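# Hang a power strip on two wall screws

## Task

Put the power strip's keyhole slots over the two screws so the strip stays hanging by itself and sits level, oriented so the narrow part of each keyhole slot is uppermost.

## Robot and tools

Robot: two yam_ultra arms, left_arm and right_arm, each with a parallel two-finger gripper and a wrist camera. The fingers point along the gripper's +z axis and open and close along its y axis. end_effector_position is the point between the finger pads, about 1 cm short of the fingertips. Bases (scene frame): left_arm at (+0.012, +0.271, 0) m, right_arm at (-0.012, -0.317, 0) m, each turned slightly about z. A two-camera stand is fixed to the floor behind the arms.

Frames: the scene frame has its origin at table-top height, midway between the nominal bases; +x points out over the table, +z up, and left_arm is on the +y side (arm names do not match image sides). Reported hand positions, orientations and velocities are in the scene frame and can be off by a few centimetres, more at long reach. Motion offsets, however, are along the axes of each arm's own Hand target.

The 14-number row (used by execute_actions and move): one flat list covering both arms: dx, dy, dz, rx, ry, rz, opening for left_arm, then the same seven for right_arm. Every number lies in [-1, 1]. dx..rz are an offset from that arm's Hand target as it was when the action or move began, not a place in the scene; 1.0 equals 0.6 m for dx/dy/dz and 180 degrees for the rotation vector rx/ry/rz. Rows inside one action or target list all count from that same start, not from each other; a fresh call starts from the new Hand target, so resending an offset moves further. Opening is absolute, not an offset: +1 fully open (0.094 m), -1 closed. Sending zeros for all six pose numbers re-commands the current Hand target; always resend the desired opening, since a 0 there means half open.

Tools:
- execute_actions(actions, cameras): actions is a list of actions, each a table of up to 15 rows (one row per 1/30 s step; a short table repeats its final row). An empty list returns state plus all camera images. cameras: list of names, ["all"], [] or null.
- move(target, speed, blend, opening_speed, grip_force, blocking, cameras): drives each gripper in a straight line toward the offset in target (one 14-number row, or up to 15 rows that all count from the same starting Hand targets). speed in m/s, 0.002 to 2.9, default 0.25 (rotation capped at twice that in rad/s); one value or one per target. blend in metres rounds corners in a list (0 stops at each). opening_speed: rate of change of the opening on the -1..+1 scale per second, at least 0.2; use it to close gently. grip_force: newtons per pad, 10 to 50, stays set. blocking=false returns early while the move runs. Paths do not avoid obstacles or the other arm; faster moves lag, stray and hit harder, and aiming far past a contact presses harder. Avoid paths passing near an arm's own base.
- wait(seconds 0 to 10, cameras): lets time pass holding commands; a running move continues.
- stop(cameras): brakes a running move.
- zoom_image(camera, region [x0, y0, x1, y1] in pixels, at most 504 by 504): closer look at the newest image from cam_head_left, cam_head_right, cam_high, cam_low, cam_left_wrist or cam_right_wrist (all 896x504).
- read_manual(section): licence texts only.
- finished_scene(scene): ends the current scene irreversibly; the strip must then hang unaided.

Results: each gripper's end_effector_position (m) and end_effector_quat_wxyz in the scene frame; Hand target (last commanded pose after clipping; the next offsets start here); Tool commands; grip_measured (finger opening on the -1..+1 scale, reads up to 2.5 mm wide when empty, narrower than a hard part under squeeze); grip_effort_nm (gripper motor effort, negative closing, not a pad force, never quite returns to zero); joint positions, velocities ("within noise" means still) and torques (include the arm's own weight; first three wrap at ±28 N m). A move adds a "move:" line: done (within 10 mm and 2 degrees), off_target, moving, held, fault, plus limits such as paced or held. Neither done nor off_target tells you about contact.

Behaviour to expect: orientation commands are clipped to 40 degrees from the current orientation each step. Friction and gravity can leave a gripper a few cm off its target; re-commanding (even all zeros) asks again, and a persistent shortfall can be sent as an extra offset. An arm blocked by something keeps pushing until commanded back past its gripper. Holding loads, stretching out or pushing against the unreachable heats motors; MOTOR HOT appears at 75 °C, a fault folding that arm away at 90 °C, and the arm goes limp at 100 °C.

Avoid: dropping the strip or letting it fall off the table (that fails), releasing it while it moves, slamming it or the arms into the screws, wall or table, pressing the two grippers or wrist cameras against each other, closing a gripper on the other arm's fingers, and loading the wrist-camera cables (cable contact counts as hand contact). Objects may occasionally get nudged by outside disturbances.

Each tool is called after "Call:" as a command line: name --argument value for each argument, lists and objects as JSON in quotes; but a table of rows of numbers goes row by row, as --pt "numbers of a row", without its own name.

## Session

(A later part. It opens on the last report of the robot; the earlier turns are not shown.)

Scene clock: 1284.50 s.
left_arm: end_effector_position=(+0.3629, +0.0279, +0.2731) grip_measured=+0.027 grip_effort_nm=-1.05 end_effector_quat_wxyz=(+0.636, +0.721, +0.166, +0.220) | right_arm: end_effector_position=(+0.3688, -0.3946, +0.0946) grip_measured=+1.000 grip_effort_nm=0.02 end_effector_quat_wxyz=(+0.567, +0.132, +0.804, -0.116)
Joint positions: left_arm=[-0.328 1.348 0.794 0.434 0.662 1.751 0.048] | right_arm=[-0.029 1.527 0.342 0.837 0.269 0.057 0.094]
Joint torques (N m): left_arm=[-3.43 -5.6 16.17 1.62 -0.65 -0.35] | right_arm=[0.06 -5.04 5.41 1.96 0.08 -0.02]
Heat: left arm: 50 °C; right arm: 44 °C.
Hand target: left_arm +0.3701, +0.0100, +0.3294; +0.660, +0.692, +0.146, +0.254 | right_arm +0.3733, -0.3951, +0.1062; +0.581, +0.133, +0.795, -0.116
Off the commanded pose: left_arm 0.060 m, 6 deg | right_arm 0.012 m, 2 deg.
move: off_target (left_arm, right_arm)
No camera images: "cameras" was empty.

Call:
move --target '[0.0,-0.005,-0.008,-0.015,0,-0.03,-0.3,0,0,0,0,0,0,1]' --cameras '[]' --speed 0.08

Call:
move --target '[0.0,0.0,0,0,0,-0.025,-0.3,0,0,0,0,0,0,1]' --cameras '["cam_left_wrist"]' --speed 0.08

Scene clock: 1300.83 s.
left_arm: end_effector_position=(+0.3625, +0.0278, +0.2741) grip_measured=+0.027 grip_effort_nm=-1.05 end_effector_quat_wxyz=(+0.637, +0.719, +0.169, +0.219) | right_arm: end_effector_position=(+0.3688, -0.3946, +0.0946) grip_measured=+1.000 grip_effort_nm=0.02 end_effector_quat_wxyz=(+0.567, +0.132, +0.804, -0.116)
Joint positions: left_arm=[-0.33 1.345 0.794 0.433 0.659 1.742 0.048] | right_arm=[-0.029 1.527 0.342 0.837 0.269 0.057 0.094]
Joint torques (N m): left_arm=[-2.13 -4.9 12.74 2.53 -0.28 -1.57] | right_arm=[0.03 -5.07 5.39 1.98 0.11 0]
Heat: left arm: 54 °C; right arm: 44 °C.
Hand target: left_arm +0.3679, +0.0143, +0.3265; +0.687, +0.668, +0.172, +0.226 | right_arm +0.3733, -0.3951, +0.1062; +0.581, +0.133, +0.795, -0.116
Off the commanded pose: left_arm 0.054 m, 8 deg | right_arm 0.012 m, 2 deg.
move: off_target (left_arm, right_arm)
No camera images: "cameras" was empty.

Scene clock: 1301.90 s.
left_arm: end_effector_position=(+0.3624, +0.0277, +0.2741) grip_measured=+0.028 grip_effort_nm=-1.05 end_effector_quat_wxyz=(+0.638, +0.719, +0.172, +0.215) | right_arm: end_effector_position=(+0.3688, -0.3946, +0.0946) grip_measured=+1.000 grip_effort_nm=0.02 end_effector_quat_wxyz=(+0.567, +0.132, +0.804, -0.116)
Joint positions: left_arm=[-0.33 1.345 0.794 0.433 0.66 1.733 0.048] | right_arm=[-0.029 1.527 0.342 0.837 0.269 0.057 0.094]
Joint torques (N m): left_arm=[-1.89 -4.9 13.34 2.34 -0.21 -2.27] | right_arm=[-0.08 -5 5.35 1.99 0.13 0.03]
Heat: left arm: 54 °C; right arm: 44 °C.
Hand target: left_arm +0.3679, +0.0143, +0.3265; +0.696, +0.661, +0.198, +0.199 | right_arm +0.3733, -0.3951, +0.1062; +0.581, +0.133, +0.795, -0.116
Off the commanded pose: left_arm 0.054 m, 10 deg | right_arm 0.012 m, 2 deg.
move: off_target (left_arm, right_arm)
Images, in order (width x height): cam_left_wrist 896x504.

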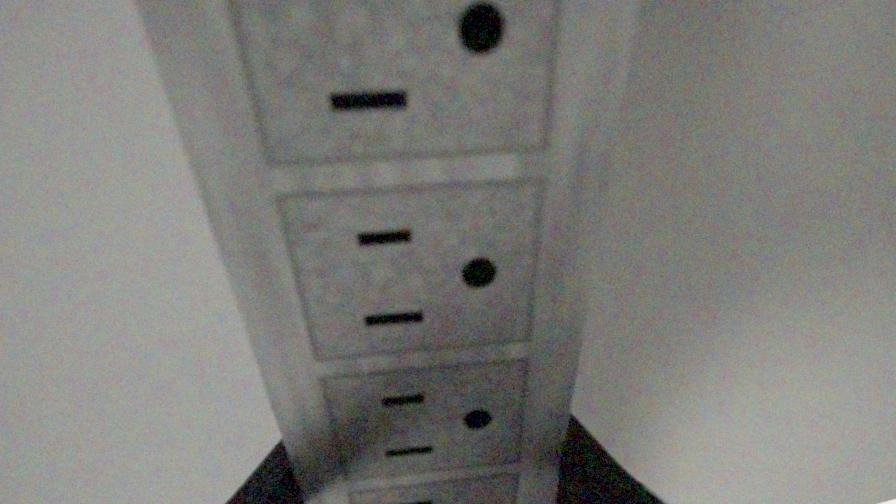

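Call:
execute_actions --actions '[[[0.005,0.006,-0.002,0,0,-0.004,-0.3,0,0,0,0,0,0,1],[0.01,0.012,-0.004,0,0,-0.008,-0.3,0,0,0,0,0,0,1],[0.01,0.016,-0.004,0,0,-0.012,-0.3,0,0,0,0,0,0,1],[0.005,0.016,-0.004,0,0,-0.015,-0.3,0,0,0,0,0,0,1],[0.0,0.012,-0.004,0,0,-0.015,-0.3,0,0,0,0,0,0,1],[-0.006,0.006,-0.004,0,0,-0.015,-0.3,0,0,0,0,0,0,1],[-0.01,0.0,-0.004,0,0,-0.015,-0.3,0,0,0,0,0,0,1],[-0.01,-0.008,-0.004,0,0,-0.015,-0.3,0,0,0,0,0,0,1],[-0.005,-0.012,-0.004,0,0,-0.015,-0.3,0,0,0,0,0,0,1],[0.0,-0.012,-0.004,0,0,-0.015,-0.3,0,0,0,0,0,0,1],[0.005,-0.008,-0.004,0,0,-0.015,-0.3,0,0,0,0,0,0,1],[0.006,0.0,-0.004,0,0,-0.015,-0.3,0,0,0,0,0,0,1],[0.0,0.0,-0.004,0,0,-0.015,-0.3,0,0,0,0,0,0,1]]]' --cameras '["cam_left_wrist"]'

Scene clock: 1309.03 s.
left_arm: end_effector_position=(+0.3627, +0.0280, +0.2748) grip_measured=+0.028 grip_effort_nm=-1.05 end_effector_quat_wxyz=(+0.642, +0.716, +0.181, +0.207) | right_arm: end_effector_position=(+0.3688, -0.3946, +0.0946) grip_measured=+1.000 grip_effort_nm=0.02 end_effector_quat_wxyz=(+0.567, +0.132, +0.804, -0.116)
Joint positions: left_arm=[-0.328 1.345 0.796 0.433 0.662 1.706 0.048] | right_arm=[-0.029 1.527 0.342 0.837 0.269 0.057 0.094]
Joint torques (N m): left_arm=[-1.62 -5.26 13.04 2.27 -0.13 -2.46] | right_arm=[-0.21 -5.01 5.44 1.97 0.11 0.04]
Heat: left arm: 54 °C; right arm: 44 °C.
Hand target: left_arm +0.3666, +0.0163, +0.3263; +0.700, +0.656, +0.214, +0.182 | right_arm +0.3733, -0.3951, +0.1062; +0.581, +0.133, +0.795, -0.116
Off the commanded pose: left_arm 0.053 m, 11 deg | right_arm 0.012 m, 2 deg.
Images, in order (width x height): cam_left_wrist 896x504.

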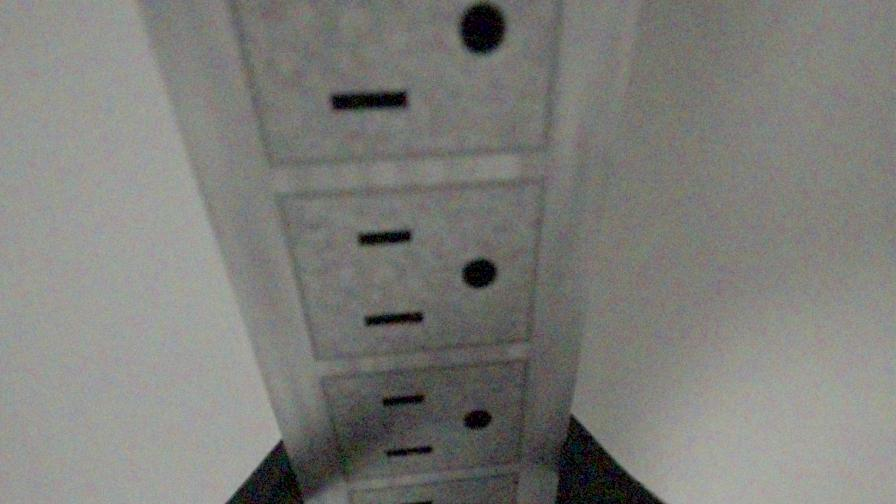

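Call:
execute_actions --actions '[[[0.005,0.006,0.002,0,0,-0.004,-0.3,0,0,0,0,0,0,1],[0.01,0.012,0.004,0,0,-0.008,-0.3,0,0,0,0,0,0,1],[0.01,0.016,0.004,0,0,-0.01,-0.3,0,0,0,0,0,0,1],[0.005,0.016,0.004,0,0,-0.01,-0.3,0,0,0,0,0,0,1],[0.0,0.012,0.004,0,0,-0.01,-0.3,0,0,0,0,0,0,1],[-0.006,0.006,0.004,0,0,-0.01,-0.3,0,0,0,0,0,0,1],[-0.01,0.0,0.004,0,0,-0.01,-0.3,0,0,0,0,0,0,1],[-0.01,-0.008,0.004,0,0,-0.01,-0.3,0,0,0,0,0,0,1],[-0.005,-0.012,0.004,0,0,-0.01,-0.3,0,0,0,0,0,0,1],[0.0,-0.012,0.004,0,0,-0.01,-0.3,0,0,0,0,0,0,1],[0.005,-0.008,0.004,0,0,-0.01,-0.3,0,0,0,0,0,0,1],[0.006,0.0,0.004,0,0,-0.01,-0.3,0,0,0,0,0,0,1],[0.0,0.0,0.004,0,0,-0.01,-0.3,0,0,0,0,0,0,1]]]' --cameras '["cam_left_wrist"]'

Scene clock: 1315.03 s.
left_arm: end_effector_position=(+0.3626, +0.0280, +0.2748) grip_measured=+0.028 grip_effort_nm=-1.05 end_effector_quat_wxyz=(+0.642, +0.716, +0.182, +0.206) | right_arm: end_effector_position=(+0.3688, -0.3946, +0.0946) grip_measured=+1.000 grip_effort_nm=0.02 end_effector_quat_wxyz=(+0.567, +0.132, +0.804, -0.116)
Joint positions: left_arm=[-0.328 1.345 0.796 0.433 0.662 1.703 0.048] | right_arm=[-0.029 1.527 0.342 0.837 0.269 0.057 0.094]
Joint torques (N m): left_arm=[-1.89 -4.81 13.72 2.21 -0.16 -2.72] | right_arm=[-0.1 -5.16 5.38 1.96 0.1 0.04]
Heat: left arm: 55 °C; right arm: 44 °C.
Hand target: left_arm +0.3679, +0.0143, +0.3265; +0.703, +0.653, +0.224, +0.171 | right_arm +0.3733, -0.3951, +0.1062; +0.581, +0.133, +0.795, -0.116
Off the commanded pose: left_arm 0.054 m, 12 deg | right_arm 0.012 m, 2 deg.
Images, in order (width x height): cam_left_wrist 896x504.

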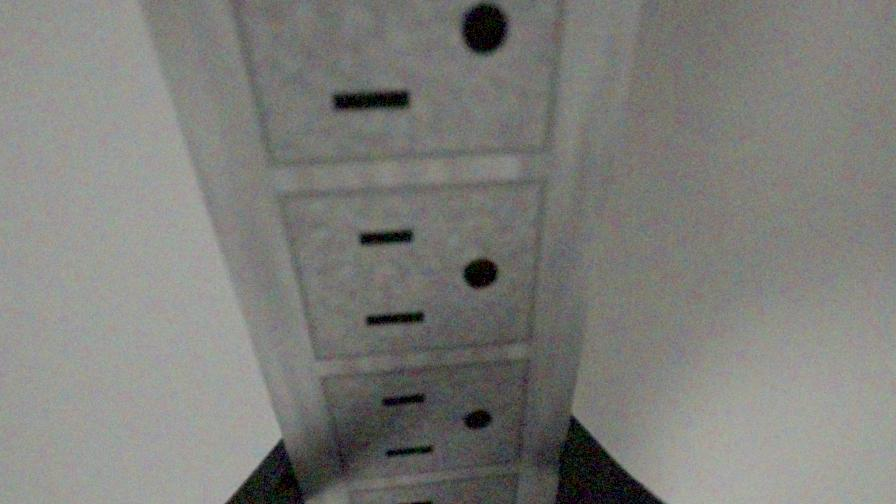

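Call:
execute_actions --actions '[[[0.003,0.006,-0.004,-0.006,0,-0.002,-0.3,0,0,0,0,0,0,1],[0.006,0.016,-0.008,-0.012,0,-0.004,-0.3,0,0,0,0,0,0,1],[0.006,0.026,-0.012,-0.018,0,-0.006,-0.3,0,0,0,0,0,0,1],[0.005,0.034,-0.014,-0.024,0,-0.01,-0.3,0,0,0,0,0,0,1],[0.0,0.034,-0.014,-0.03,0,-0.015,-0.3,0,0,0,0,0,0,1],[-0.006,0.026,-0.014,-0.034,0,-0.018,-0.3,0,0,0,0,0,0,1],[-0.01,0.016,-0.014,-0.034,0,-0.018,-0.3,0,0,0,0,0,0,1],[-0.01,0.004,-0.014,-0.034,0,-0.015,-0.3,0,0,0,0,0,0,1],[-0.005,-0.004,-0.014,-0.032,0,-0.012,-0.3,0,0,0,0,0,0,1],[0.0,-0.01,-0.014,-0.03,0,-0.01,-0.3,0,0,0,0,0,0,1],[0.005,-0.008,-0.014,-0.03,0,-0.008,-0.3,0,0,0,0,0,0,1],[0.006,-0.004,-0.014,-0.03,0,-0.006,-0.3,0,0,0,0,0,0,1],[0.0,0.0,-0.014,-0.03,0,-0.006,-0.3,0,0,0,0,0,0,1]]]' --cameras '["cam_left_wrist"]'

Scene clock: 1326.87 s.
left_arm: end_effector_position=(+0.3625, +0.0282, +0.2730) grip_measured=+0.029 grip_effort_nm=-1.05 end_effector_quat_wxyz=(+0.667, +0.689, +0.228, +0.168) | right_arm: end_effector_position=(+0.3688, -0.3946, +0.0946) grip_measured=+1.000 grip_effort_nm=0.02 end_effector_quat_wxyz=(+0.567, +0.132, +0.804, -0.116)
Joint positions: left_arm=[-0.33 1.355 0.755 0.533 0.656 1.538 0.048] | right_arm=[-0.029 1.527 0.342 0.837 0.269 0.057 0.094]
Joint torques (N m): left_arm=[-1.09 -5.56 9.16 3.27 -0.16 -1.85] | right_arm=[-0.13 -5.14 5.44 1.97 0.09 0.02]
Heat: left arm: 55 °C; right arm: 44 °C.
Hand target: left_arm +0.3633, +0.0213, +0.3261; +0.734, +0.617, +0.222, +0.175 | right_arm +0.3733, -0.3951, +0.1062; +0.581, +0.133, +0.795, -0.116
Off the commanded pose: left_arm 0.054 m, 11 deg | right_arm 0.012 m, 2 deg.
Images, in order (width x height): cam_left_wrist 896x504.

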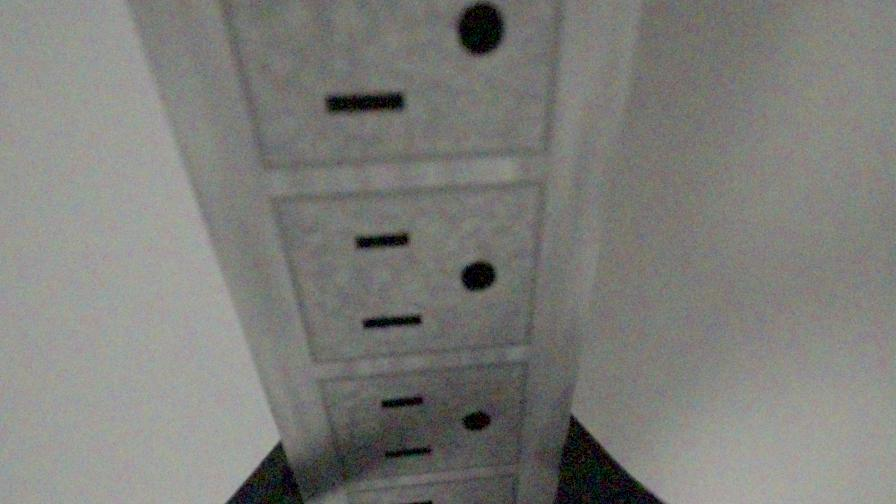

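Call:
move --target '[0.0,0.006,0.0,-0.01,0,0.02,-0.3,0,0,0,0,0,0,1]' --cameras '[]' --speed 0.08

Call:
move --target '[0.0,0.004,0.0,-0.006,0,0.008,-0.3,0,0,0,0,0,0,1]' --cameras '[]' --speed 0.08

Scene clock: 1335.10 s.
left_arm: end_effector_position=(+0.3627, +0.0282, +0.2739) grip_measured=+0.029 grip_effort_nm=-1.05 end_effector_quat_wxyz=(+0.675, +0.680, +0.222, +0.180) | right_arm: end_effector_position=(+0.3688, -0.3946, +0.0946) grip_measured=+1.000 grip_effort_nm=0.02 end_effector_quat_wxyz=(+0.567, +0.132, +0.804, -0.116)
Joint positions: left_arm=[-0.334 1.363 0.728 0.606 0.643 1.533 0.048] | right_arm=[-0.029 1.527 0.342 0.837 0.269 0.057 0.094]
Joint torques (N m): left_arm=[-1.14 -5.46 9.21 3.41 -0.24 -1.43] | right_arm=[-0.03 -5.07 5.38 1.98 0.06 0.01]
Heat: left arm: 52 °C; right arm: 44 °C.
Hand target: left_arm +0.3634, +0.0220, +0.3296; +0.738, +0.612, +0.200, +0.201 | right_arm +0.3733, -0.3951, +0.1062; +0.581, +0.133, +0.795, -0.116
Off the commanded pose: left_arm 0.056 m, 11 deg | right_arm 0.012 m, 2 deg.
move: off_target (left_arm, right_arm)
No camera images: "cameras" was empty.

Scene clock: 1336.17 s.
left_arm: end_effector_position=(+0.3627, +0.0277, +0.2751) grip_measured=+0.029 grip_effort_nm=-1.05 end_effector_quat_wxyz=(+0.680, +0.676, +0.216, +0.186) | right_arm: end_effector_position=(+0.3688, -0.3946, +0.0946) grip_measured=+1.000 grip_effort_nm=0.02 end_effector_quat_wxyz=(+0.567, +0.132, +0.804, -0.116)
Joint positions: left_arm=[-0.336 1.369 0.719 0.642 0.642 1.533 0.048] | right_arm=[-0.029 1.527 0.342 0.837 0.269 0.057 0.094]
Joint torques (N m): left_arm=[-1.07 -5.45 9.2 3.47 -0.31 -1.29] | right_arm=[-0.17 -5.12 5.42 1.97 0.05 0.05]
Heat: left arm: 52 °C; right arm: 44 °C.
Hand target: left_arm +0.3632, +0.0223, +0.3320; +0.741, +0.608, +0.190, +0.212 | right_arm +0.3733, -0.3951, +0.1062; +0.581, +0.133, +0.795, -0.116
Off the commanded pose: left_arm 0.057 m, 11 deg | right_arm 0.012 m, 2 deg.
move: off_target (left_arm, right_arm)
No camera images: "cameras" was empty.

Call:
move --target '[0.0,0.0,0.010,0,0,0.012,-0.3,0,0,0,0,0,0,1]' --cameras '[]' --speed 0.08

Call:
move --target '[0.0,0.0,0.010,0,0,0.008,-0.3,0,0,0,0,0,0,1]' --cameras '["cam_left_wrist"]' --speed 0.08

Scene clock: 1341.17 s.
left_arm: end_effector_position=(+0.3635, +0.0264, +0.2750) grip_measured=+0.028 grip_effort_nm=-1.05 end_effector_quat_wxyz=(+0.681, +0.674, +0.215, +0.188) | right_arm: end_effector_position=(+0.3688, -0.3946, +0.0946) grip_measured=+1.000 grip_effort_nm=0.02 end_effector_quat_wxyz=(+0.567, +0.132, +0.804, -0.116)
Joint positions: left_arm=[-0.34 1.375 0.719 0.653 0.635 1.533 0.048] | right_arm=[-0.029 1.527 0.342 0.837 0.269 0.057 0.094]
Joint torques (N m): left_arm=[-1.69 -4.63 10.17 3.44 -0.43 -0.88] | right_arm=[-0.02 -5.01 5.41 1.96 0.09 0]
Heat: left arm: 51 °C; right arm: 44 °C.
Hand target: left_arm +0.3665, +0.0175, +0.3331; +0.737, +0.611, +0.179, +0.226 | right_arm +0.3733, -0.3951, +0.1062; +0.581, +0.133, +0.795, -0.116
Off the commanded pose: left_arm 0.059 m, 11 deg | right_arm 0.012 m, 2 deg.
move: off_target (left_arm, right_arm)
No camera images: "cameras" was empty.

Scene clock: 1342.17 s.
left_arm: end_effector_position=(+0.3640, +0.0262, +0.2750) grip_measured=+0.027 grip_effort_nm=-1.05 end_effector_quat_wxyz=(+0.681, +0.674, +0.214, +0.189) | right_arm: end_effector_position=(+0.3688, -0.3946, +0.0946) grip_measured=+1.000 grip_effort_nm=0.02 end_effector_quat_wxyz=(+0.567, +0.132, +0.804, -0.116)
Joint positions: left_arm=[-0.34 1.378 0.719 0.659 0.635 1.533 0.048] | right_arm=[-0.029 1.527 0.342 0.837 0.269 0.057 0.094]
Joint torques (N m): left_arm=[-2.62 -4.03 11.3 3.37 -0.58 -0.61] | right_arm=[-0.02 -5.18 5.44 1.97 0.08 0.01]
Heat: left arm: 51 °C; right arm: 44 °C.
Hand target: left_arm +0.3697, +0.0125, +0.3342; +0.734, +0.613, +0.171, +0.236 | right_arm +0.3733, -0.3951, +0.1062; +0.581, +0.133, +0.795, -0.116
Off the commanded pose: left_arm 0.061 m, 12 deg | right_arm 0.012 m, 2 deg.
move: off_target (left_arm, right_arm)
Images, in order (width x height): cam_left_wrist 896x504.

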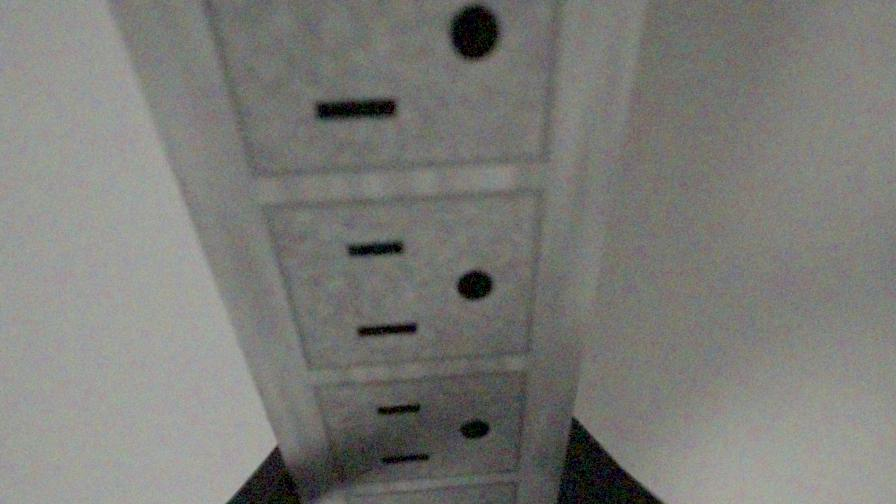

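Call:
execute_actions --actions '[[[0.003,-0.01,-0.004,0,0,0.004,-0.3,0,0,0,0,0,0,1],[0.004,-0.02,-0.008,0,0,0.006,-0.3,0,0,0,0,0,0,1],[0.002,-0.035,-0.01,0,0,0.008,-0.3,0,0,0,0,0,0,1],[-0.001,-0.05,-0.01,0,0,0.008,-0.3,0,0,0,0,0,0,1],[-0.003,-0.06,-0.01,0,0,0.008,-0.3,0,0,0,0,0,0,1],[-0.004,-0.07,-0.01,0,0,0.008,-0.3,0,0,0,0,0,0,1],[-0.002,-0.08,-0.01,0,0,0.008,-0.3,0,0,0,0,0,0,1],[0.001,-0.085,-0.01,0,0,0.006,-0.3,0,0,0,0,0,0,1],[0.003,-0.085,-0.01,0,0,0.006,-0.3,0,0,0,0,0,0,1],[0.004,-0.08,-0.01,0,0,0.01,-0.3,0,0,0,0,0,0,1],[0.002,-0.075,-0.01,0,0,0.012,-0.3,0,0,0,0,0,0,1],[0,-0.07,-0.01,0,0,0.01,-0.3,0,0,0,0,0,0,1]]]'

Scene clock: 1350.37 s.
left_arm: end_effector_position=(+0.3642, +0.0264, +0.2728) grip_measured=+0.026 grip_effort_nm=-1.05 end_effector_quat_wxyz=(+0.716, +0.640, +0.186, +0.208) | right_arm: end_effector_position=(+0.3688, -0.3946, +0.0946) grip_measured=+1.000 grip_effort_nm=0.02 end_effector_quat_wxyz=(+0.567, +0.132, +0.804, -0.116)
Joint positions: left_arm=[-0.336 1.464 0.644 0.96 0.646 1.487 0.048] | right_arm=[-0.029 1.527 0.342 0.837 0.269 0.057 0.094]
Joint torques (N m): left_arm=[-3.36 -1.83 9.99 2.29 -0.87 0.36] | right_arm=[-0.06 -5.04 5.42 1.99 0.06 0.01]
Heat: left arm: 51 °C; right arm: 44 °C.
Hand target: left_arm +0.3722, +0.0117, +0.2919; +0.731, +0.616, +0.161, +0.247 | right_arm +0.3733, -0.3951, +0.1062; +0.581, +0.133, +0.795, -0.116
Off the commanded pose: left_arm 0.025 m, 6 deg | right_arm 0.012 m, 2 deg.

Call:
execute_actions --actions '[[[0,0.004,-0.01,0,0,0,-0.3,0,0,0,0,0,0,1],[0,0.01,-0.02,0.004,0,-0.004,-0.3,0,0,0,0,0,0,1],[0.004,0.01,-0.024,0.01,0,-0.008,-0.3,0,0,0,0,0,0,1],[0.004,0.0,-0.024,0.014,0,-0.012,-0.3,0,0,0,0,0,0,1],[0,-0.012,-0.024,0.016,0,-0.016,-0.3,0,0,0,0,0,0,1],[-0.004,-0.026,-0.024,0.016,0,-0.016,-0.3,0,0,0,0,0,0,1],[-0.004,-0.04,-0.024,0.016,0,-0.016,-0.3,0,0,0,0,0,0,1],[0,-0.05,-0.024,0.016,0,-0.012,-0.3,0,0,0,0,0,0,1],[0.004,-0.054,-0.024,0.016,0,-0.008,-0.3,0,0,0,0,0,0,1],[0.004,-0.054,-0.024,0.016,0,-0.008,-0.3,0,0,0,0,0,0,1],[0,-0.05,-0.024,0.016,0,-0.012,-0.3,0,0,0,0,0,0,1],[0,-0.04,-0.022,0.016,0,-0.012,-0.3,0,0,0,0,0,0,1]]]'

Scene clock: 1358.23 s.
left_arm: end_effector_position=(+0.3638, +0.0275, +0.2711) grip_measured=+0.026 grip_effort_nm=-1.05 end_effector_quat_wxyz=(+0.725, +0.629, +0.180, +0.214) | right_arm: end_effector_position=(+0.3688, -0.3946, +0.0946) grip_measured=+1.000 grip_effort_nm=0.02 end_effector_quat_wxyz=(+0.567, +0.132, +0.804, -0.116)
Joint positions: left_arm=[-0.334 1.495 0.621 1.055 0.645 1.469 0.048] | right_arm=[-0.029 1.527 0.342 0.837 0.269 0.057 0.094]
Joint torques (N m): left_arm=[-1.69 -2.76 7.04 1.51 -0.59 0.46] | right_arm=[-0.09 -5.05 5.42 1.99 0.1 0.02]
Heat: left arm: 51 °C; right arm: 44 °C.
Hand target: left_arm +0.3690, +0.0196, +0.2659; +0.719, +0.631, +0.179, +0.229 | right_arm +0.3733, -0.3951, +0.1062; +0.581, +0.133, +0.795, -0.116
Off the commanded pose: left_arm 0.011 m, 2 deg | right_arm 0.012 m, 2 deg.

Call:
execute_actions --actions '[[[0,0.002,-0.004,0.006,0,0,-0.3,0,0,0,0,0,0,1],[0.003,0.002,-0.008,0.012,0,-0.002,-0.3,0,0,0,0,0,0,1],[0.004,0.0,-0.01,0.018,0,-0.004,-0.3,0,0,0,0,0,0,1],[0.002,-0.006,-0.01,0.024,0,-0.006,-0.3,0,0,0,0,0,0,1],[0,-0.012,-0.01,0.03,0,-0.008,-0.3,0,0,0,0,0,0,1],[-0.004,-0.018,-0.01,0.036,0,-0.008,-0.3,0,0,0,0,0,0,1],[-0.004,-0.024,-0.01,0.04,0,-0.006,-0.3,0,0,0,0,0,0,1],[0,-0.03,-0.01,0.042,0,-0.004,-0.3,0,0,0,0,0,0,1],[0.004,-0.034,-0.01,0.044,0,-0.002,-0.3,0,0,0,0,0,0,1],[0.004,-0.034,-0.01,0.044,0,0,-0.3,0,0,0,0,0,0,1],[0,-0.03,-0.01,0.044,0,-0.003,-0.3,0,0,0,0,0,0,1],[0,-0.02,-0.01,0.044,0,-0.005,-0.3,0,0,0,0,0,0,1]]]' --cameras '["cam_left_wrist"]'

Scene clock: 1366.97 s.
left_arm: end_effector_position=(+0.3633, +0.0274, +0.2711) grip_measured=+0.026 grip_effort_nm=-1.05 end_effector_quat_wxyz=(+0.706, +0.648, +0.184, +0.219) | right_arm: end_effector_position=(+0.3688, -0.3946, +0.0946) grip_measured=+1.000 grip_effort_nm=0.02 end_effector_quat_wxyz=(+0.567, +0.132, +0.804, -0.116)
Joint positions: left_arm=[-0.339 1.443 0.643 0.915 0.634 1.527 0.048] | right_arm=[-0.029 1.527 0.342 0.837 0.269 0.057 0.094]
Joint torques (N m): left_arm=[-0.53 -4.98 7.47 0.26 -0.2 0.6] | right_arm=[0.01 -5.15 5.33 1.99 0.07 0.02]
Heat: left arm: 50 °C; right arm: 44 °C.
Hand target: left_arm +0.3670, +0.0234, +0.2532; +0.676, +0.678, +0.199, +0.211 | right_arm +0.3733, -0.3951, +0.1062; +0.581, +0.133, +0.795, -0.116
Off the commanded pose: left_arm 0.019 m, 5 deg | right_arm 0.012 m, 2 deg.
Images, in order (width x height): cam_left_wrist 896x504.

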